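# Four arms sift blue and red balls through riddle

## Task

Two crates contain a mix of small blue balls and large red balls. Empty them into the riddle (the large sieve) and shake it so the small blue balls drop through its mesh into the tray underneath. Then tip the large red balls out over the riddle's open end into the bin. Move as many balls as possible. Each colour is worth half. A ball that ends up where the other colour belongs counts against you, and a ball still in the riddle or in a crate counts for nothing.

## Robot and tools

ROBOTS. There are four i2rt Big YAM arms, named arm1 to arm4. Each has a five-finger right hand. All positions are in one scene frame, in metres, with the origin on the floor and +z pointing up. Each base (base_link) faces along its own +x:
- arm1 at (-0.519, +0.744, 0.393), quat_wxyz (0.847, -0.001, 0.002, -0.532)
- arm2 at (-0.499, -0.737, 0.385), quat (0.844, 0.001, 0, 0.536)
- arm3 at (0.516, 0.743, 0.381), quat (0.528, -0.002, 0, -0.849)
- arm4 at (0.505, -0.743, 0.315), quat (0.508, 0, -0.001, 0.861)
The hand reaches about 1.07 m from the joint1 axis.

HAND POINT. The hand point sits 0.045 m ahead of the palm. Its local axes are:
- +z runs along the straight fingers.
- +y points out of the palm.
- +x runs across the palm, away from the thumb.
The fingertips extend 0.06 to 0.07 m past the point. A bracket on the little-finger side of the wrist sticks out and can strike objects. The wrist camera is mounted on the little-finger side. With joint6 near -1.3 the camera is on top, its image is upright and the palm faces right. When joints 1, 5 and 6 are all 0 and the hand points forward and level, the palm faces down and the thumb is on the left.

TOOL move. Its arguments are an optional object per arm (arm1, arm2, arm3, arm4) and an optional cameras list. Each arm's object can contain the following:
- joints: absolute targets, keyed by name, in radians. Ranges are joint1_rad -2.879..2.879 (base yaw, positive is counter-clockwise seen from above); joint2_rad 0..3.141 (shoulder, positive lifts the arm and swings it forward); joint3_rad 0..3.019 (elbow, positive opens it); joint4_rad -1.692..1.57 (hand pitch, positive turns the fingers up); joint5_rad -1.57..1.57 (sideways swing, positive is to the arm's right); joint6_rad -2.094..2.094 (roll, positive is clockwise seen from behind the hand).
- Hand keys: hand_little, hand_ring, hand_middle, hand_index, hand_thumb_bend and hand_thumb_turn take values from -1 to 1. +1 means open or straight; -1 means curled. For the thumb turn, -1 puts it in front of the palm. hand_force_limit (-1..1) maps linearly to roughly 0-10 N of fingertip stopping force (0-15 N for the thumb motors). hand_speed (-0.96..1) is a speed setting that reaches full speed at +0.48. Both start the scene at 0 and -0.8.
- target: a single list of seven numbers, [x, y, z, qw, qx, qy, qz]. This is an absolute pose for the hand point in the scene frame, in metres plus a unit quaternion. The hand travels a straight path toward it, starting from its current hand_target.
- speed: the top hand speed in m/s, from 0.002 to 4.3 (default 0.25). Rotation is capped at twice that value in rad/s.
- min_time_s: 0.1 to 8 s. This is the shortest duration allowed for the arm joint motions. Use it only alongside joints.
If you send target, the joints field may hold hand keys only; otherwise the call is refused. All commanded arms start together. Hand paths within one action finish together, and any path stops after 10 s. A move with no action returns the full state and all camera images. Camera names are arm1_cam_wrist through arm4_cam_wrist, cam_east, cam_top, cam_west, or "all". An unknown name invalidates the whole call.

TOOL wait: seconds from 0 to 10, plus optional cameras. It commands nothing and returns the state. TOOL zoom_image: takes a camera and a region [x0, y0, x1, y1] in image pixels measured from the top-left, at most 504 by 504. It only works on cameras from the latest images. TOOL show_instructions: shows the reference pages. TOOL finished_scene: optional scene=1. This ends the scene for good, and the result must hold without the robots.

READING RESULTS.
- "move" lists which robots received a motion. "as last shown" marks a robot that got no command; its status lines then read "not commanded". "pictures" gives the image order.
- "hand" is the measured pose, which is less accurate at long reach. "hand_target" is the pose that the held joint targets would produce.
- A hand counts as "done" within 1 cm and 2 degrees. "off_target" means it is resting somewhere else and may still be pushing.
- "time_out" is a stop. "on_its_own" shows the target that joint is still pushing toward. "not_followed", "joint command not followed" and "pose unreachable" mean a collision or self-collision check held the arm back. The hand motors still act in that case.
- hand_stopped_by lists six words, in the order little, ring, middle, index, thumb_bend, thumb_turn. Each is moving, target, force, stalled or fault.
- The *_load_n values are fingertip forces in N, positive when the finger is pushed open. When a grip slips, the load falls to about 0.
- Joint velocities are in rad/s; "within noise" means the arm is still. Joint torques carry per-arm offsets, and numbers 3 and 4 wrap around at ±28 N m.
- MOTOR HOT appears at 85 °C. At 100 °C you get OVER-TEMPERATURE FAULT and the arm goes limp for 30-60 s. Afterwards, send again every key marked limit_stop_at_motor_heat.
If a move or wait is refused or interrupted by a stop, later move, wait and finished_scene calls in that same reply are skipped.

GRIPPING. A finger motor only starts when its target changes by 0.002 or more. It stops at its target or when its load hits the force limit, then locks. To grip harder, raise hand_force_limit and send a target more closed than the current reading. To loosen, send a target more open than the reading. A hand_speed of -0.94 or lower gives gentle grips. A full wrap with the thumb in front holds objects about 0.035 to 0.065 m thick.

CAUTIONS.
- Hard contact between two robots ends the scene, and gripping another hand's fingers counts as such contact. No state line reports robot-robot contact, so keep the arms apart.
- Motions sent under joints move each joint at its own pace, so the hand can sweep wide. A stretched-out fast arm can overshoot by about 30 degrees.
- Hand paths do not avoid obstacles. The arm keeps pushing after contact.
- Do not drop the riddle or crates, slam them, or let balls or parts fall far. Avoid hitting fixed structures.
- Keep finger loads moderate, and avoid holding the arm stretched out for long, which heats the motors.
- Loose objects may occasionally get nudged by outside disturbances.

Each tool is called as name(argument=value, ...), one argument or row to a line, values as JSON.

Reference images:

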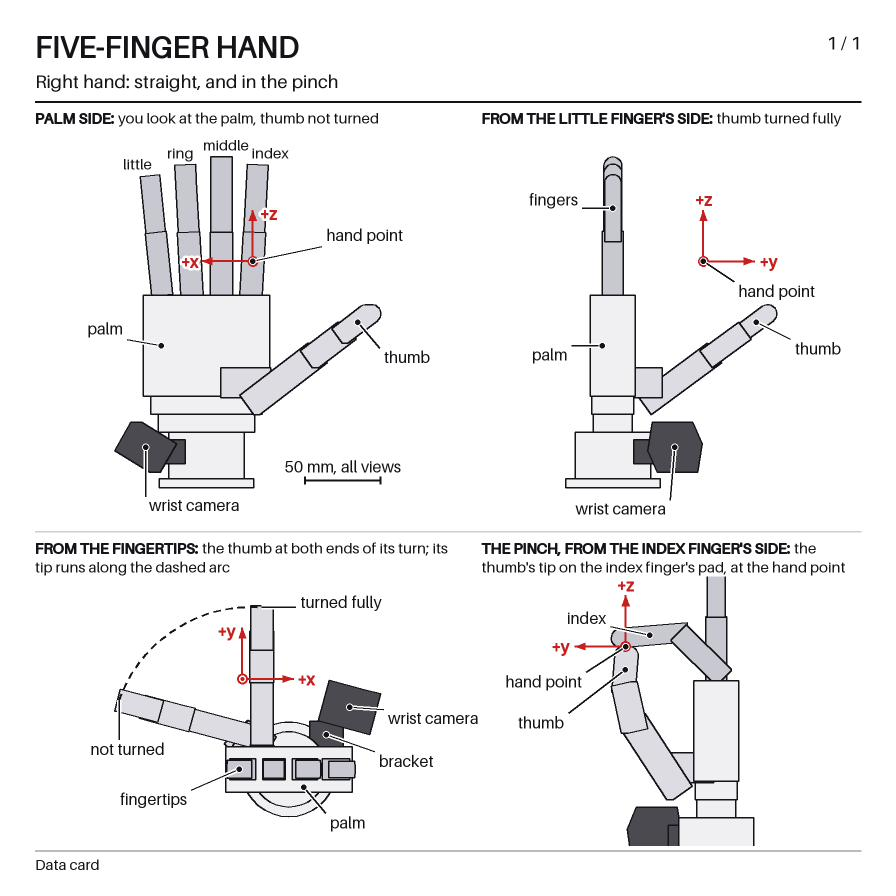

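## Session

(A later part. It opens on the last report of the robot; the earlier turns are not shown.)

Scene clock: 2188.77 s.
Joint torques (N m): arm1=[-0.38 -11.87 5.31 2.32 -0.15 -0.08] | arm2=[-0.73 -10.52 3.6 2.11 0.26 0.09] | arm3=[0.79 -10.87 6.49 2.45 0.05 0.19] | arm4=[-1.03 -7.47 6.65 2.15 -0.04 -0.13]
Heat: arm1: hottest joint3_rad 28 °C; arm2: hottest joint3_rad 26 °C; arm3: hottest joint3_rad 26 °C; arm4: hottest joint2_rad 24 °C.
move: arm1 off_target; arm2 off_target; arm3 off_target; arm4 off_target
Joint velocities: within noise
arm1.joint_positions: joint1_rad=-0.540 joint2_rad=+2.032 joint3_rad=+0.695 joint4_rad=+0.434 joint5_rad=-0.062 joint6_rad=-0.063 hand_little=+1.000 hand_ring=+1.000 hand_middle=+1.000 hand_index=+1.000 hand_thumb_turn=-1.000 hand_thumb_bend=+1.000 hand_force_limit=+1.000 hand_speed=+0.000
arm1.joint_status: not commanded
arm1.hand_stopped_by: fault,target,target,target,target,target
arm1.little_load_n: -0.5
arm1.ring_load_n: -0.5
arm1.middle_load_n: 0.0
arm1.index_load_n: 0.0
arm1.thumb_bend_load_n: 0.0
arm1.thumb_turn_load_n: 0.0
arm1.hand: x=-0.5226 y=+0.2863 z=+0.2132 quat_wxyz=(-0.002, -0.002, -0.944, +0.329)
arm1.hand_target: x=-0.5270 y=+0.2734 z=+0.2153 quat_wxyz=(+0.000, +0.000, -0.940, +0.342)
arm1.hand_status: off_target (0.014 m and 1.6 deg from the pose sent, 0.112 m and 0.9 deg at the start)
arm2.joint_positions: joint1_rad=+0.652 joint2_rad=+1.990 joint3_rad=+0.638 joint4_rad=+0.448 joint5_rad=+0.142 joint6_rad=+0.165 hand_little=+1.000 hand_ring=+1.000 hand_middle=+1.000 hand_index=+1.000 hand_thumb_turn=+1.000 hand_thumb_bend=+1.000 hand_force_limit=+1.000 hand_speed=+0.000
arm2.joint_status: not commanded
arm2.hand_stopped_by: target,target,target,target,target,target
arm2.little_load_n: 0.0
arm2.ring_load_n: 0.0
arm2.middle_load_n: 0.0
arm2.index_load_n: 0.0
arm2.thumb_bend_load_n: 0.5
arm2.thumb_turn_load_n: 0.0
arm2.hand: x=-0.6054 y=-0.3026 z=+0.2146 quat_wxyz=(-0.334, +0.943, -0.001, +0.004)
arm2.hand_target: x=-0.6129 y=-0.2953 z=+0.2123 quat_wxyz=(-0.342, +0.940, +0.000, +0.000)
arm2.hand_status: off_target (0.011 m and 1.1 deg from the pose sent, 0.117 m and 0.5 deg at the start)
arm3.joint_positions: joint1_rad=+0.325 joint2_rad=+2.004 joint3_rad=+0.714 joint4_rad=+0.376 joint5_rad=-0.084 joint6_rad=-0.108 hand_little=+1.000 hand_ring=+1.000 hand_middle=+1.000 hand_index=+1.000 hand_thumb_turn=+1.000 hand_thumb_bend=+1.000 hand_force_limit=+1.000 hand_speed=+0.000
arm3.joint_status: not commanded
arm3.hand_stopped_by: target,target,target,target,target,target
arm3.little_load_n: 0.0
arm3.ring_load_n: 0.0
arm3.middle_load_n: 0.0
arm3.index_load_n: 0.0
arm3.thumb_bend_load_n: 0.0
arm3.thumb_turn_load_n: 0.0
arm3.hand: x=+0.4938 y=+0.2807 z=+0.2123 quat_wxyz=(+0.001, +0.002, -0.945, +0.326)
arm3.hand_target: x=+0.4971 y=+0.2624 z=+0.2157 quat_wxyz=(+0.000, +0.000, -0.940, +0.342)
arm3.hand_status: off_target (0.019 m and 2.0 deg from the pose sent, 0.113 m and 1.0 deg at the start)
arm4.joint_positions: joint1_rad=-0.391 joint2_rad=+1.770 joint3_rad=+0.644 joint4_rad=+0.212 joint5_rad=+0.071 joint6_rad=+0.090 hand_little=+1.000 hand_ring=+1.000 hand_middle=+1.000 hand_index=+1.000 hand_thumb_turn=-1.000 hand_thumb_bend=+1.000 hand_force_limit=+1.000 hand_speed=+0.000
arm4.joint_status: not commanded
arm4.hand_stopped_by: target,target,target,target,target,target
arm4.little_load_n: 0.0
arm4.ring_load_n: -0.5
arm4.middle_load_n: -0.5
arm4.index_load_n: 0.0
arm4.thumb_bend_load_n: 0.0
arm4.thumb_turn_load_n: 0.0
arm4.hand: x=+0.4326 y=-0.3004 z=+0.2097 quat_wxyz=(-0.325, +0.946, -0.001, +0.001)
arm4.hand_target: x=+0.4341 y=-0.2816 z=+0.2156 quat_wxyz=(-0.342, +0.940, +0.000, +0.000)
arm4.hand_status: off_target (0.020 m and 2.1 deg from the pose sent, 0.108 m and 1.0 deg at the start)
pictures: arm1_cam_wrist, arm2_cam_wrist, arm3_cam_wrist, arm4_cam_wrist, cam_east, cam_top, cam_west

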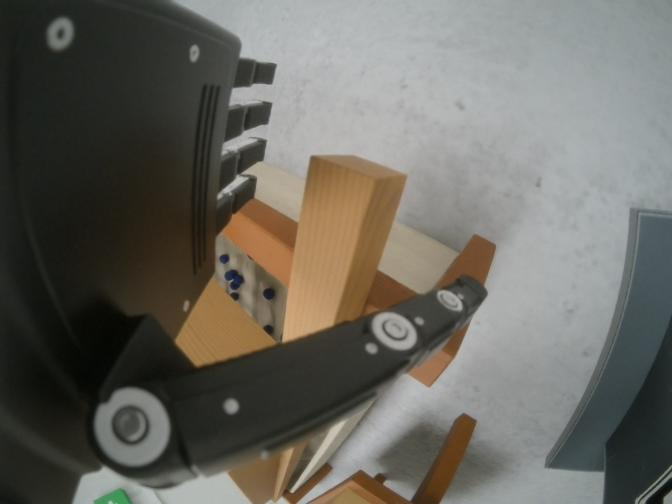

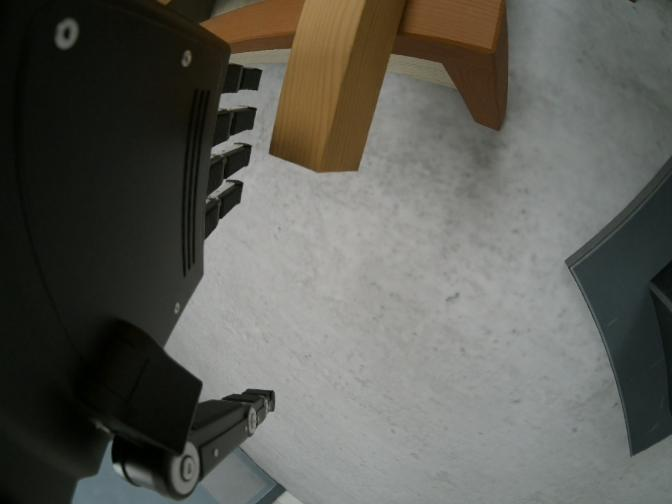

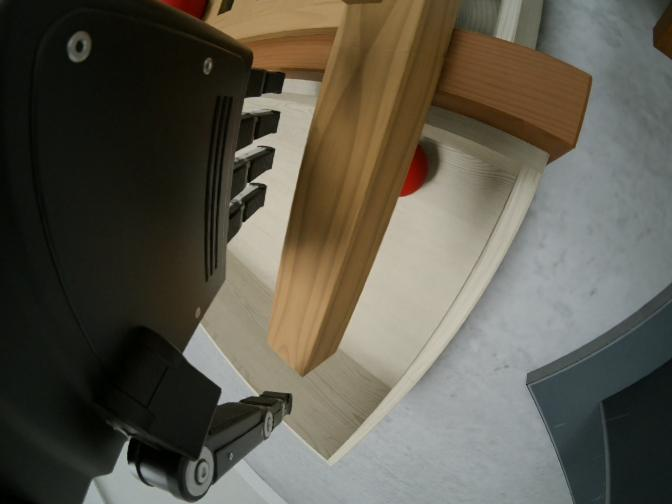

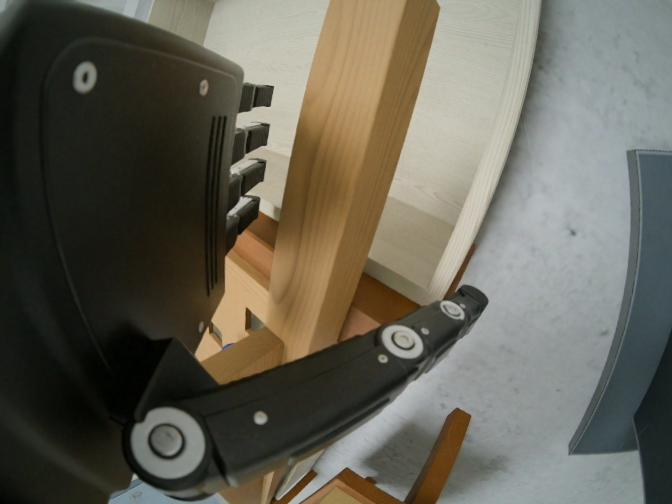

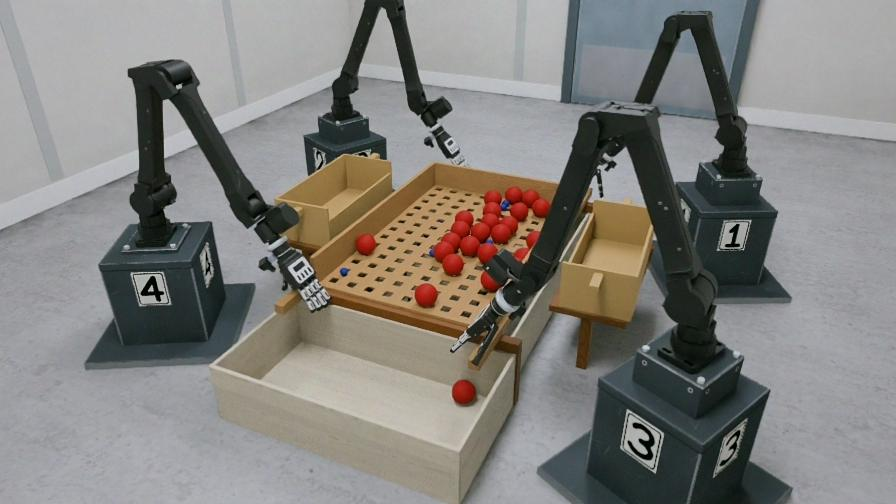

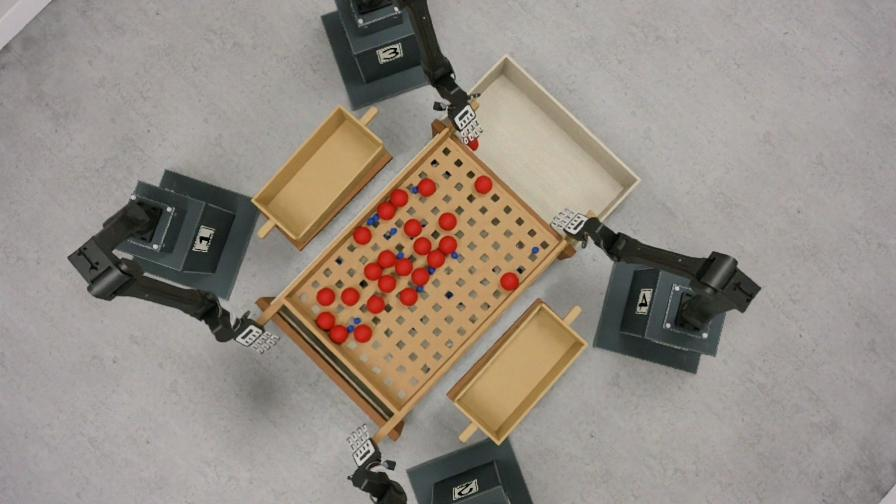

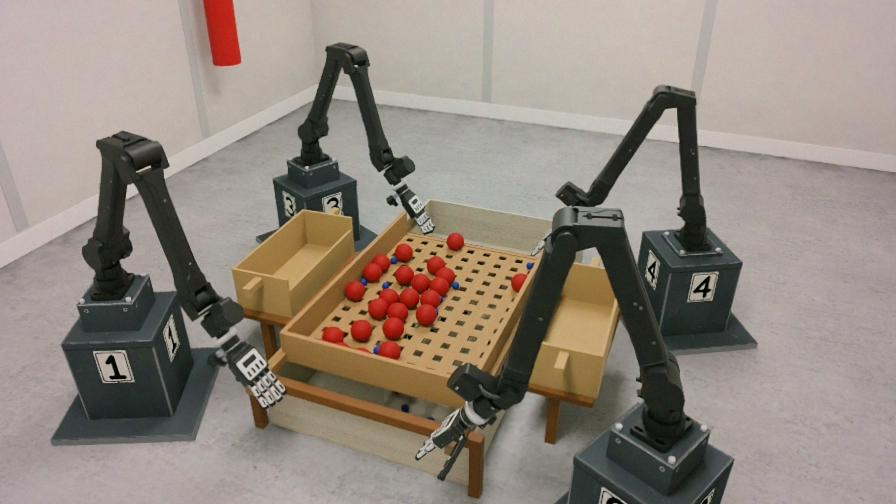

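zoom_image(
  camera="cam_top",
  region=[420, 70, 520, 170],
)

zoom_image(
  camera="cam_top",
  region=[530, 180, 630, 280],
)

zoom_image(
  camera="arm4_cam_wrist",
  region=[180, 100, 520, 420],
)

Scaled by 5.040 from the camera's image (finer frame: 1280x720).

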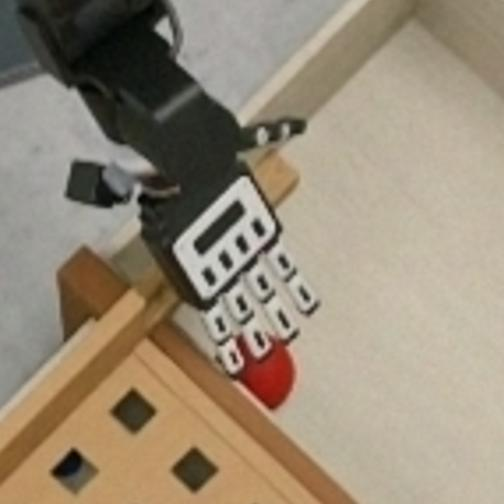

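Scaled by 5.040 from the camera's image (finer frame: 1280x720).

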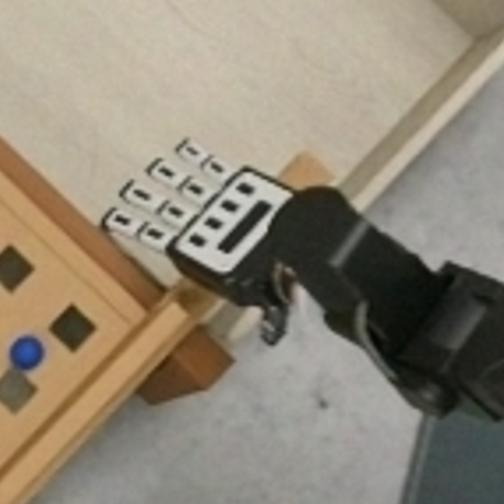

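Scaled by 1.482 from the camera's image (finer frame: 960x720).

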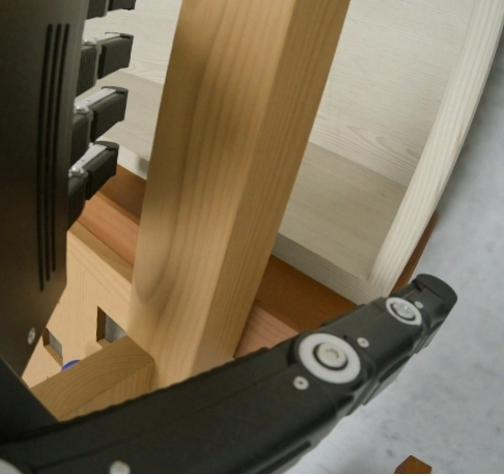

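move(
  arm1={"target": [-0.499, 0.273, 0.175, 0, 0, 0.9397, -0.3420], "speed": 0.1},
  arm2={"target": [-0.590, -0.291, 0.171, 0.3420, -0.9397, 0, 0], "speed": 0.1},
  arm3={"target": [0.511, 0.252, 0.175, 0, 0, 0.9397, -0.3420], "speed": 0.1},
  arm4={"target": [0.4455, -0.281, 0.178, 0.3420, -0.9397, 0, 0], "speed": 0.1},
  cameras=["all"],
)

Scene clock: 2265.83 s.
Joint torques (N m): arm1=[0.62 -12.1 4.23 2.32 0.08 0.1] | arm2=[-2.67 -10.29 2.67 2.07 0.01 -0.02] | arm3=[0.32 -10.81 5.89 2.48 0.28 0.11] | arm4=[-0.97 -7.41 5.56 2.13 -0.05 -0.15]
Heat: arm1: hottest joint3_rad 27 °C; arm2: hottest joint3_rad 24 °C; arm3: hottest joint3_rad 26 °C; arm4: hottest joint2_rad 24 °C.
move: arm1 off_target; arm2 off_target; arm3 off_target; arm4 off_target
Joint velocities: within noise
arm1.joint_positions: joint1_rad=-0.484 joint2_rad=+2.157 joint3_rad=+0.721 joint4_rad=+0.541 joint5_rad=-0.022 joint6_rad=-0.027 hand_little=+1.000 hand_ring=+1.000 hand_middle=+1.000 hand_index=+1.000 hand_thumb_turn=-1.000 hand_thumb_bend=+1.000 hand_force_limit=+1.000 hand_speed=+0.000
arm1.joint_status: not commanded
arm1.hand_stopped_by: fault,target,target,target,target,target
arm1.little_load_n: 0.0
arm1.ring_load_n: 0.0
arm1.middle_load_n: 0.0
arm1.index_load_n: 0.0
arm1.thumb_bend_load_n: 0.0
arm1.thumb_turn_load_n: 0.0
arm1.hand: x=-0.5024 y=+0.2837 z=+0.1754 quat_wxyz=(+0.002, +0.001, -0.943, +0.332)
arm1.hand_target: x=-0.4991 y=+0.2732 z=+0.1753 quat_wxyz=(+0.000, +0.000, -0.940, +0.342)
arm1.hand_status: off_target (0.011 m and 1.3 deg from the pose sent, 0.047 m and 1.6 deg at the start)
arm2.joint_positions: joint1_rad=+0.616 joint2_rad=+2.118 joint3_rad=+0.669 joint4_rad=+0.573 joint5_rad=+0.109 joint6_rad=+0.130 hand_little=+1.000 hand_ring=+1.000 hand_middle=+1.000 hand_index=+1.000 hand_thumb_turn=+1.000 hand_thumb_bend=+1.000 hand_force_limit=+1.000 hand_speed=+0.000
arm2.joint_status: not commanded
arm2.hand_stopped_by: target,target,target,target,target,target
arm2.little_load_n: 0.0
arm2.ring_load_n: 0.0
arm2.middle_load_n: 0.0
arm2.index_load_n: -0.5
arm2.thumb_bend_load_n: 0.0
arm2.thumb_turn_load_n: 0.0
arm2.hand: x=-0.5953 y=-0.2925 z=+0.1814 quat_wxyz=(-0.344, +0.939, +0.003, -0.002)
arm2.hand_target: x=-0.5900 y=-0.2913 z=+0.1713 quat_wxyz=(-0.342, +0.940, +0.000, +0.000)
arm2.hand_status: off_target (0.012 m and 0.5 deg from the pose sent, 0.048 m and 1.1 deg at the start)
arm3.joint_positions: joint1_rad=+0.369 joint2_rad=+2.123 joint3_rad=+0.763 joint4_rad=+0.461 joint5_rad=-0.067 joint6_rad=-0.072 hand_little=+1.000 hand_ring=+1.000 hand_middle=+1.000 hand_index=+1.000 hand_thumb_turn=+1.000 hand_thumb_bend=+1.000 hand_force_limit=+1.000 hand_speed=+0.000
arm3.joint_status: not commanded
arm3.hand_stopped_by: target,target,target,target,target,target
arm3.little_load_n: 0.0
arm3.ring_load_n: 0.0
arm3.middle_load_n: 0.0
arm3.index_load_n: 0.0
arm3.thumb_bend_load_n: 0.0
arm3.thumb_turn_load_n: 0.5
arm3.hand: x=+0.5115 y=+0.2657 z=+0.1793 quat_wxyz=(-0.003, +0.004, -0.943, +0.332)
arm3.hand_target: x=+0.5110 y=+0.2525 z=+0.1754 quat_wxyz=(+0.000, +0.000, -0.940, +0.342)
arm3.hand_status: off_target (0.014 m and 1.3 deg from the pose sent, 0.050 m and 2.0 deg at the start)
arm4.joint_positions: joint1_rad=-0.421 joint2_rad=+1.879 joint3_rad=+0.648 joint4_rad=+0.333 joint5_rad=+0.052 joint6_rad=+0.070 hand_little=+1.000 hand_ring=+1.000 hand_middle=+1.000 hand_index=+1.000 hand_thumb_turn=-1.000 hand_thumb_bend=+1.000 hand_force_limit=+1.000 hand_speed=+0.000
arm4.joint_status: not commanded
arm4.hand_stopped_by: target,target,target,target,target,target
arm4.little_load_n: 0.0
arm4.ring_load_n: -0.5
arm4.middle_load_n: 0.0
arm4.index_load_n: 0.0
arm4.thumb_bend_load_n: 0.0
arm4.thumb_turn_load_n: 0.0
arm4.hand: x=+0.4433 y=-0.2946 z=+0.1786 quat_wxyz=(-0.331, +0.943, -0.002, -0.001)
arm4.hand_target: x=+0.4456 y=-0.2813 z=+0.1784 quat_wxyz=(-0.342, +0.940, +0.000, +0.000)
arm4.hand_status: off_target (0.014 m and 1.3 deg from the pose sent, 0.039 m and 2.1 deg at the start)
pictures: arm1_cam_wrist, arm2_cam_wrist, arm3_cam_wrist, arm4_cam_wrist, cam_east, cam_top, cam_west

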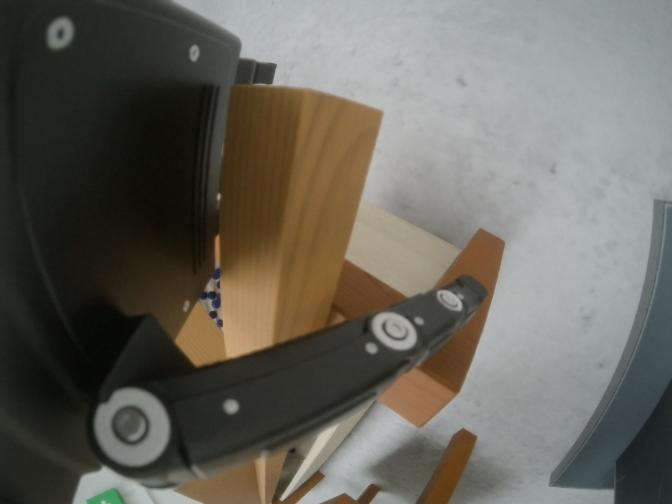

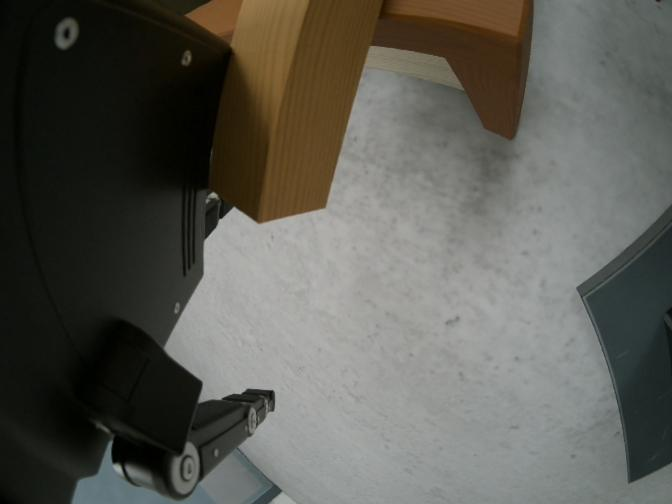

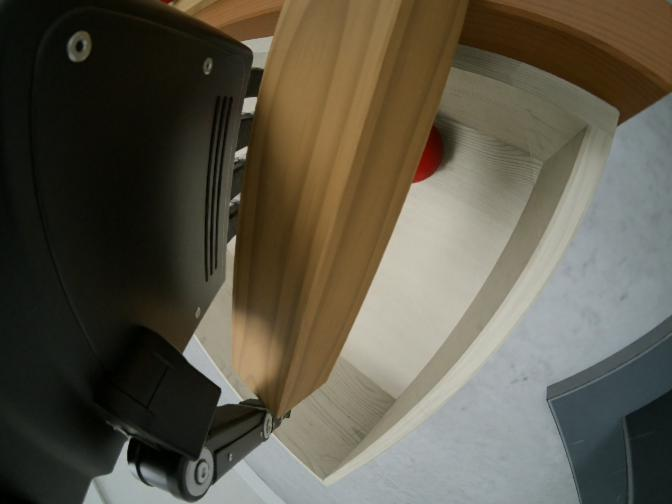

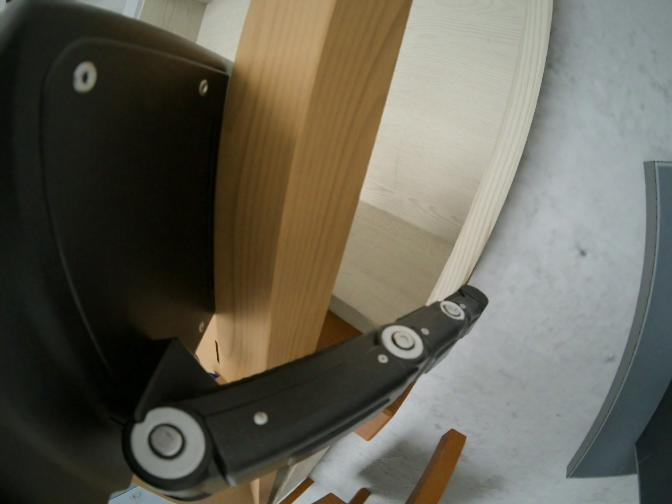

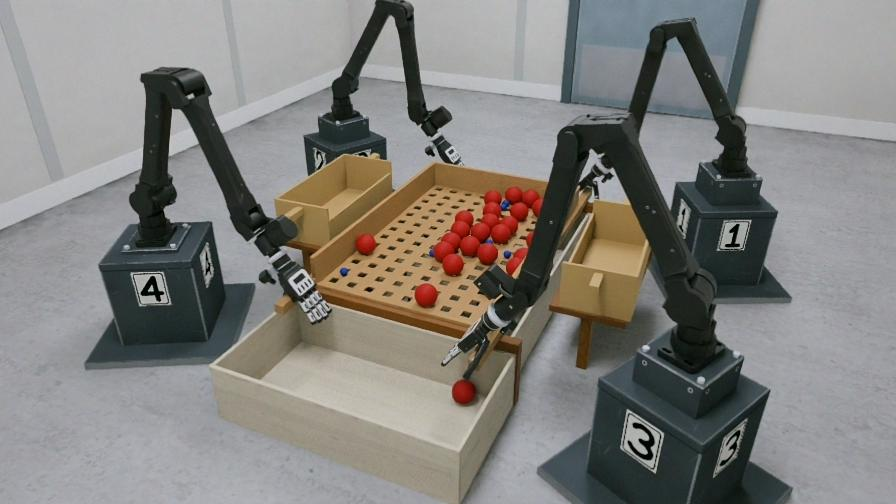

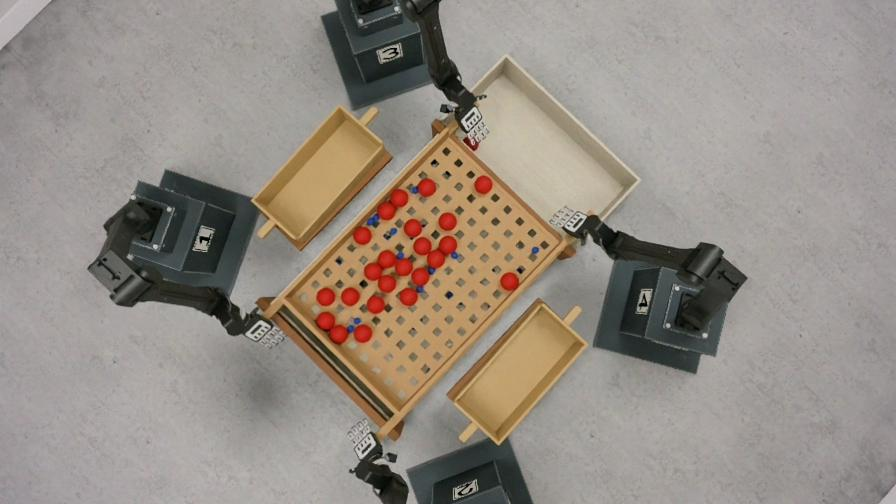

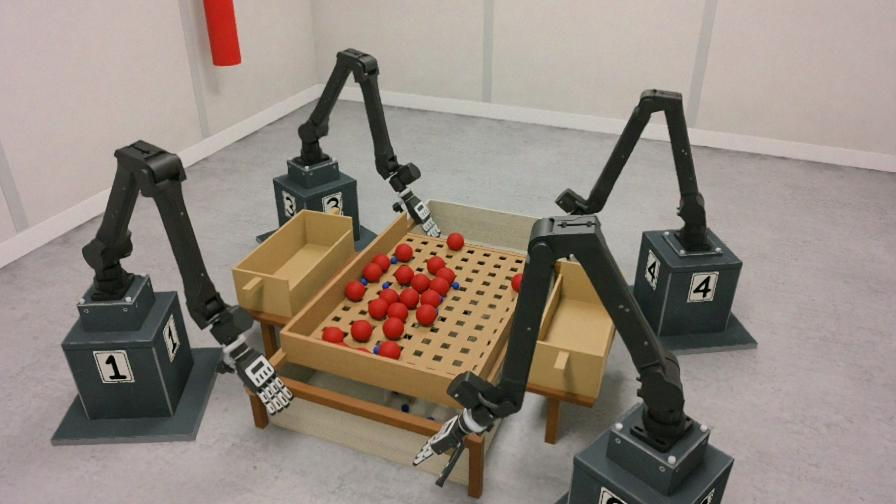

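move(
  arm1={"target": [-0.499, 0.275, 0.163, 0, 0, 0.9397, -0.3420], "speed": 0.08},
  arm2={"target": [-0.590, -0.291, 0.165, 0.3420, -0.9397, 0, 0], "speed": 0.08},
  arm3={"target": [0.511, 0.255, 0.160, 0, 0, 0.9397, -0.3420], "speed": 0.08},
  arm4={"target": [0.4455, -0.285, 0.164, 0.3420, -0.9397, 0, 0], "speed": 0.08},
  cameras=["all"],
)

Scene clock: 2273.97 s.
Joint torques (N m): arm1=[0.67 -12.04 3.6 2.24 0.08 0.08] | arm2=[-2.26 -10.93 2.02 1.92 0.03 0.01] | arm3=[0.15 -8.94 5.42 2.03 0.37 -0.05] | arm4=[-0.85 -4.89 4.88 3.45 0.18 -0.14]
Heat: arm1: hottest joint3_rad 27 °C; arm2: hottest joint3_rad 25 °C; arm3: hottest joint3_rad 26 °C; arm4: hottest joint2_rad 24 °C.
move: arm1 done; arm2 off_target; arm3 off_target; arm4 off_target
Joint velocities: within noise
arm1.joint_positions: joint1_rad=-0.484 joint2_rad=+2.193 joint3_rad=+0.732 joint4_rad=+0.577 joint5_rad=-0.022 joint6_rad=-0.027 hand_little=+1.000 hand_ring=+1.000 hand_middle=+1.000 hand_index=+1.000 hand_thumb_turn=-1.000 hand_thumb_bend=+1.000 hand_force_limit=+1.000 hand_speed=+0.000
arm1.joint_status: not commanded
arm1.hand_stopped_by: fault,target,target,target,target,target
arm1.little_load_n: 0.0
arm1.ring_load_n: 0.0
arm1.middle_load_n: 0.0
arm1.index_load_n: 0.0
arm1.thumb_bend_load_n: 0.0
arm1.thumb_turn_load_n: 0.0
arm1.hand: x=-0.5025 y=+0.2802 z=+0.1663 quat_wxyz=(+0.002, +0.001, -0.941, +0.338)
arm1.hand_target: x=-0.4991 y=+0.2753 z=+0.1630 quat_wxyz=(+0.000, +0.000, -0.940, +0.342)
arm1.hand_status: done (0.007 m and 0.6 deg from the pose sent, 0.016 m and 1.3 deg at the start)
arm2.joint_positions: joint1_rad=+0.615 joint2_rad=+2.141 joint3_rad=+0.683 joint4_rad=+0.592 joint5_rad=+0.108 joint6_rad=+0.127 hand_little=+1.000 hand_ring=+1.000 hand_middle=+1.000 hand_index=+1.000 hand_thumb_turn=+1.000 hand_thumb_bend=+1.000 hand_force_limit=+1.000 hand_speed=+0.000
arm2.joint_status: not commanded
arm2.hand_stopped_by: target,target,target,target,target,target
arm2.little_load_n: 0.0
arm2.ring_load_n: 0.0
arm2.middle_load_n: 0.0
arm2.index_load_n: 0.0
arm2.thumb_bend_load_n: 0.0
arm2.thumb_turn_load_n: 0.0
arm2.hand: x=-0.5960 y=-0.2869 z=+0.1765 quat_wxyz=(-0.349, +0.937, +0.004, -0.002)
arm2.hand_target: x=-0.5901 y=-0.2912 z=+0.1654 quat_wxyz=(-0.342, +0.940, +0.000, +0.000)
arm2.hand_status: off_target (0.014 m and 1.0 deg from the pose sent, 0.017 m and 0.5 deg at the start)
arm3.joint_positions: joint1_rad=+0.369 joint2_rad=+2.142 joint3_rad=+0.771 joint4_rad=+0.513 joint5_rad=-0.069 joint6_rad=-0.055 hand_little=+1.000 hand_ring=+1.000 hand_middle=+1.000 hand_index=+1.000 hand_thumb_turn=+1.000 hand_thumb_bend=+1.000 hand_force_limit=+1.000 hand_speed=+0.000
arm3.joint_status: not commanded
arm3.hand_stopped_by: target,target,target,target,target,target
arm3.little_load_n: 0.0
arm3.ring_load_n: 0.0
arm3.middle_load_n: 0.0
arm3.index_load_n: 0.0
arm3.thumb_bend_load_n: 0.0
arm3.thumb_turn_load_n: 0.0
arm3.hand: x=+0.5119 y=+0.2539 z=+0.1788 quat_wxyz=(-0.005, -0.003, -0.936, +0.351)
arm3.hand_target: x=+0.5110 y=+0.2558 z=+0.1608 quat_wxyz=(+0.000, +0.000, -0.940, +0.342)
arm3.hand_status: off_target (0.019 m and 1.3 deg from the pose sent, 0.022 m and 1.3 deg at the start)
arm4.joint_positions: joint1_rad=-0.421 joint2_rad=+1.885 joint3_rad=+0.648 joint4_rad=+0.347 joint5_rad=+0.046 joint6_rad=+0.070 hand_little=+1.000 hand_ring=+1.000 hand_middle=+1.000 hand_index=+1.000 hand_thumb_turn=-1.000 hand_thumb_bend=+1.000 hand_force_limit=+1.000 hand_speed=+0.000
arm4.joint_status: not commanded
arm4.hand_stopped_by: target,target,target,target,target,target
arm4.little_load_n: 0.0
arm4.ring_load_n: 0.0
arm4.middle_load_n: 0.0
arm4.index_load_n: 0.0
arm4.thumb_bend_load_n: 0.5
arm4.thumb_turn_load_n: -0.5
arm4.hand: x=+0.4420 y=-0.2932 z=+0.1777 quat_wxyz=(-0.335, +0.942, -0.001, -0.004)
arm4.hand_target: x=+0.4456 y=-0.2859 z=+0.1647 quat_wxyz=(-0.341, +0.940, +0.000, +0.000)
arm4.hand_status: off_target (0.016 m and 1.0 deg from the pose sent, 0.018 m and 1.3 deg at the start)
pictures: arm1_cam_wrist, arm2_cam_wrist, arm3_cam_wrist, arm4_cam_wrist, cam_east, cam_top, cam_west

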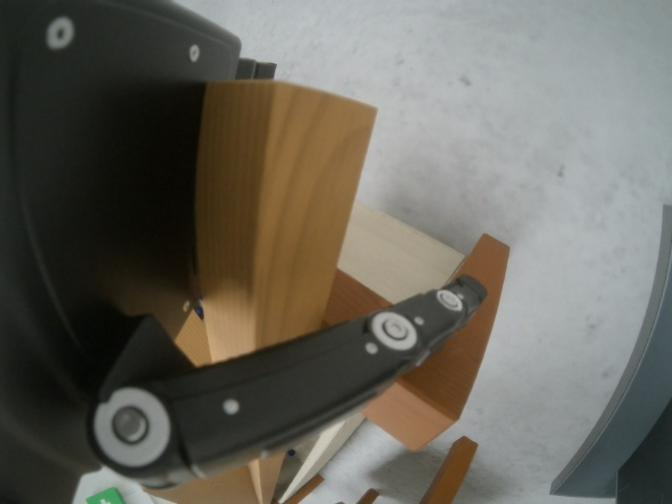

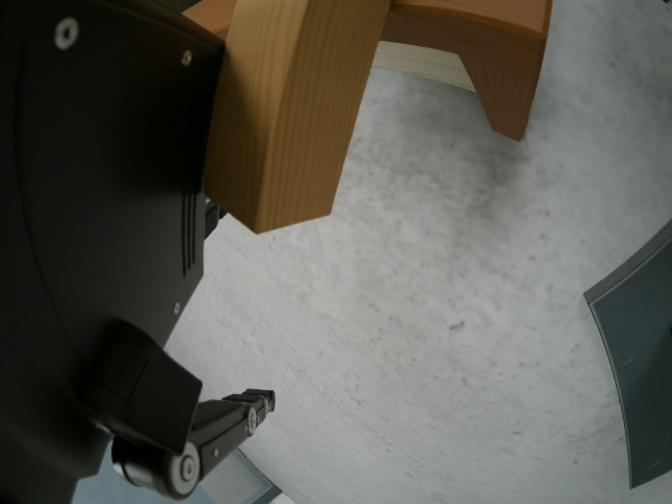

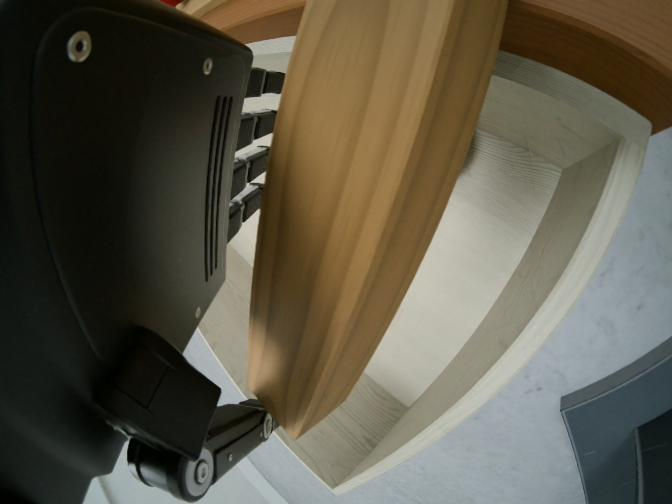

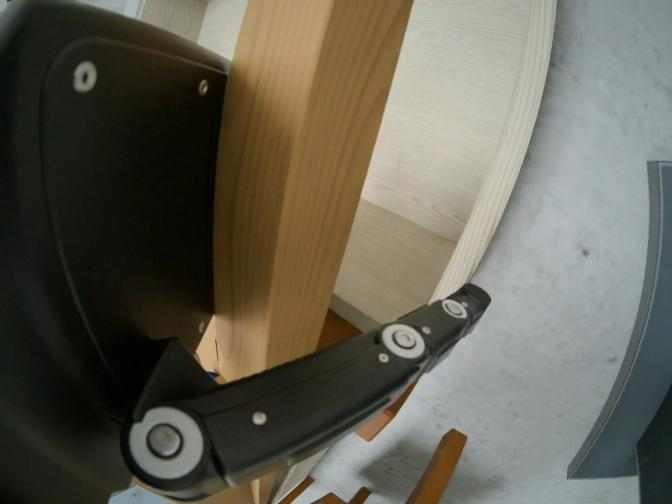

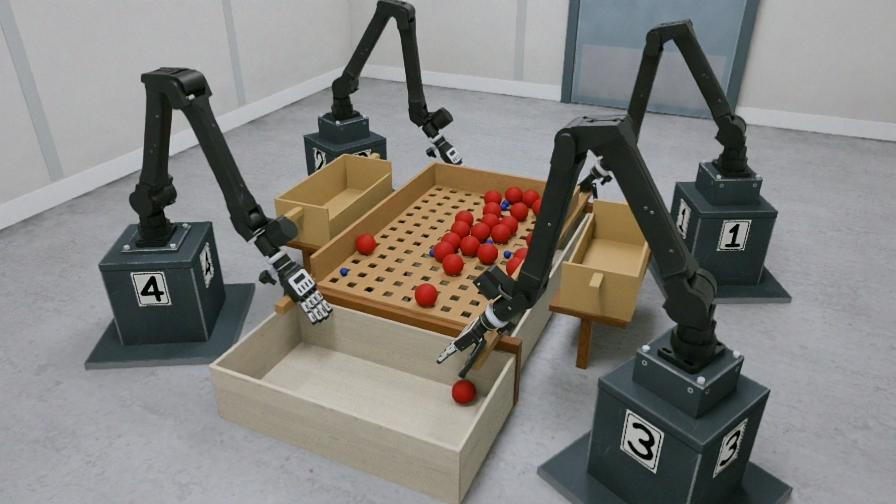

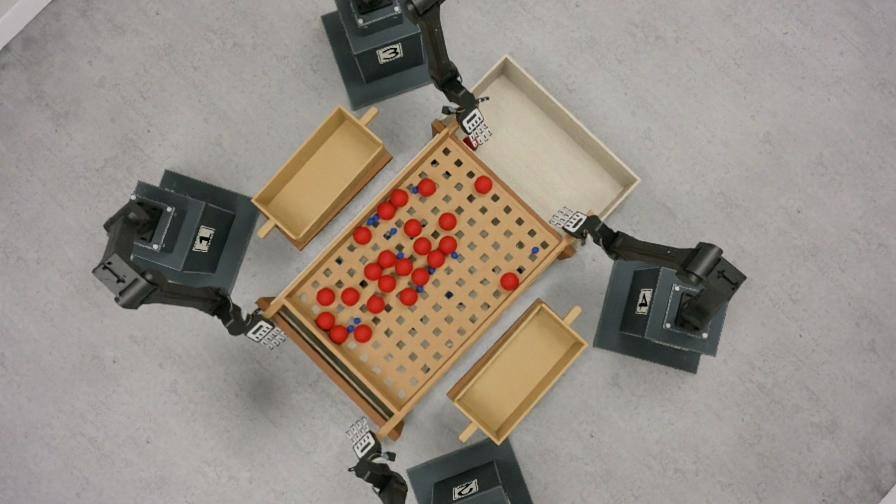

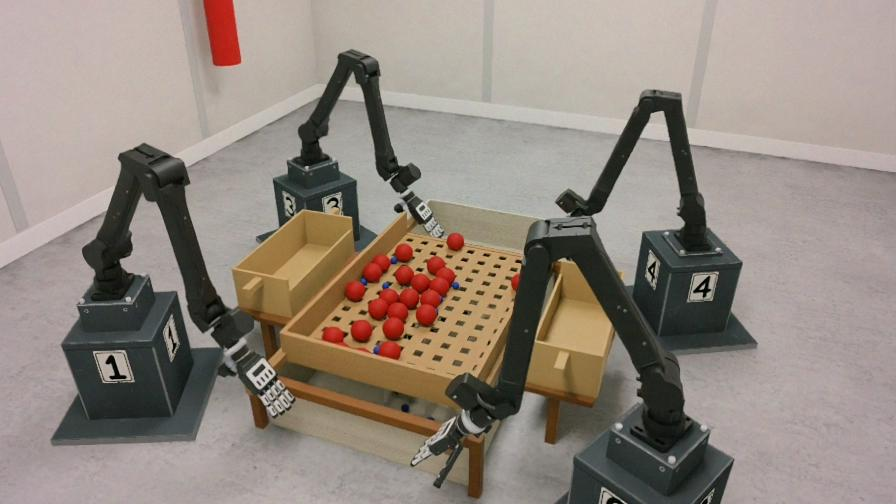

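zoom_image(
  camera="arm3_cam_wrist",
  region=[150, 0, 500, 504],
)

zoom_image(
  camera="cam_top",
  region=[420, 70, 520, 170],
)

zoom_image(
  camera="cam_east",
  region=[400, 230, 560, 400],
)

Scaled by 1.000.

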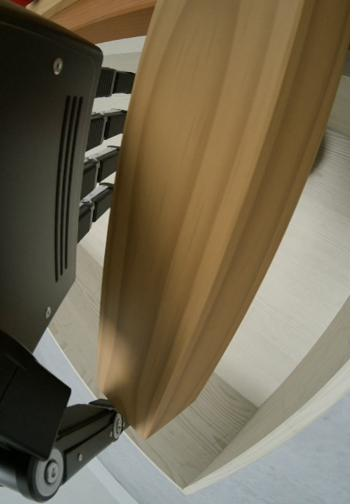

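Scaled by 5.040 from the camera's image (finer frame: 1280x720).

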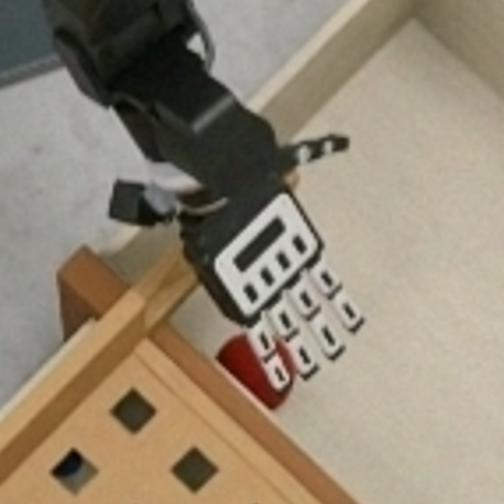

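Scaled by 2.965 from the camera's image (finer frame: 1280x720).

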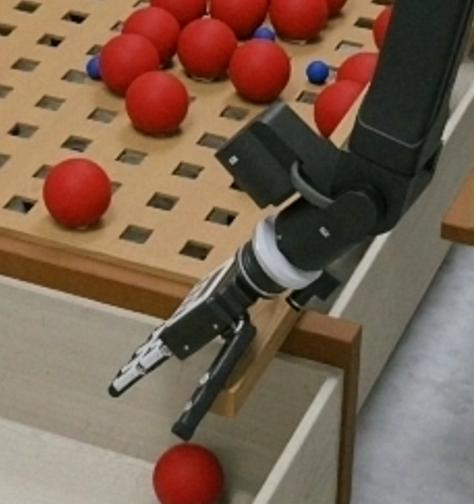

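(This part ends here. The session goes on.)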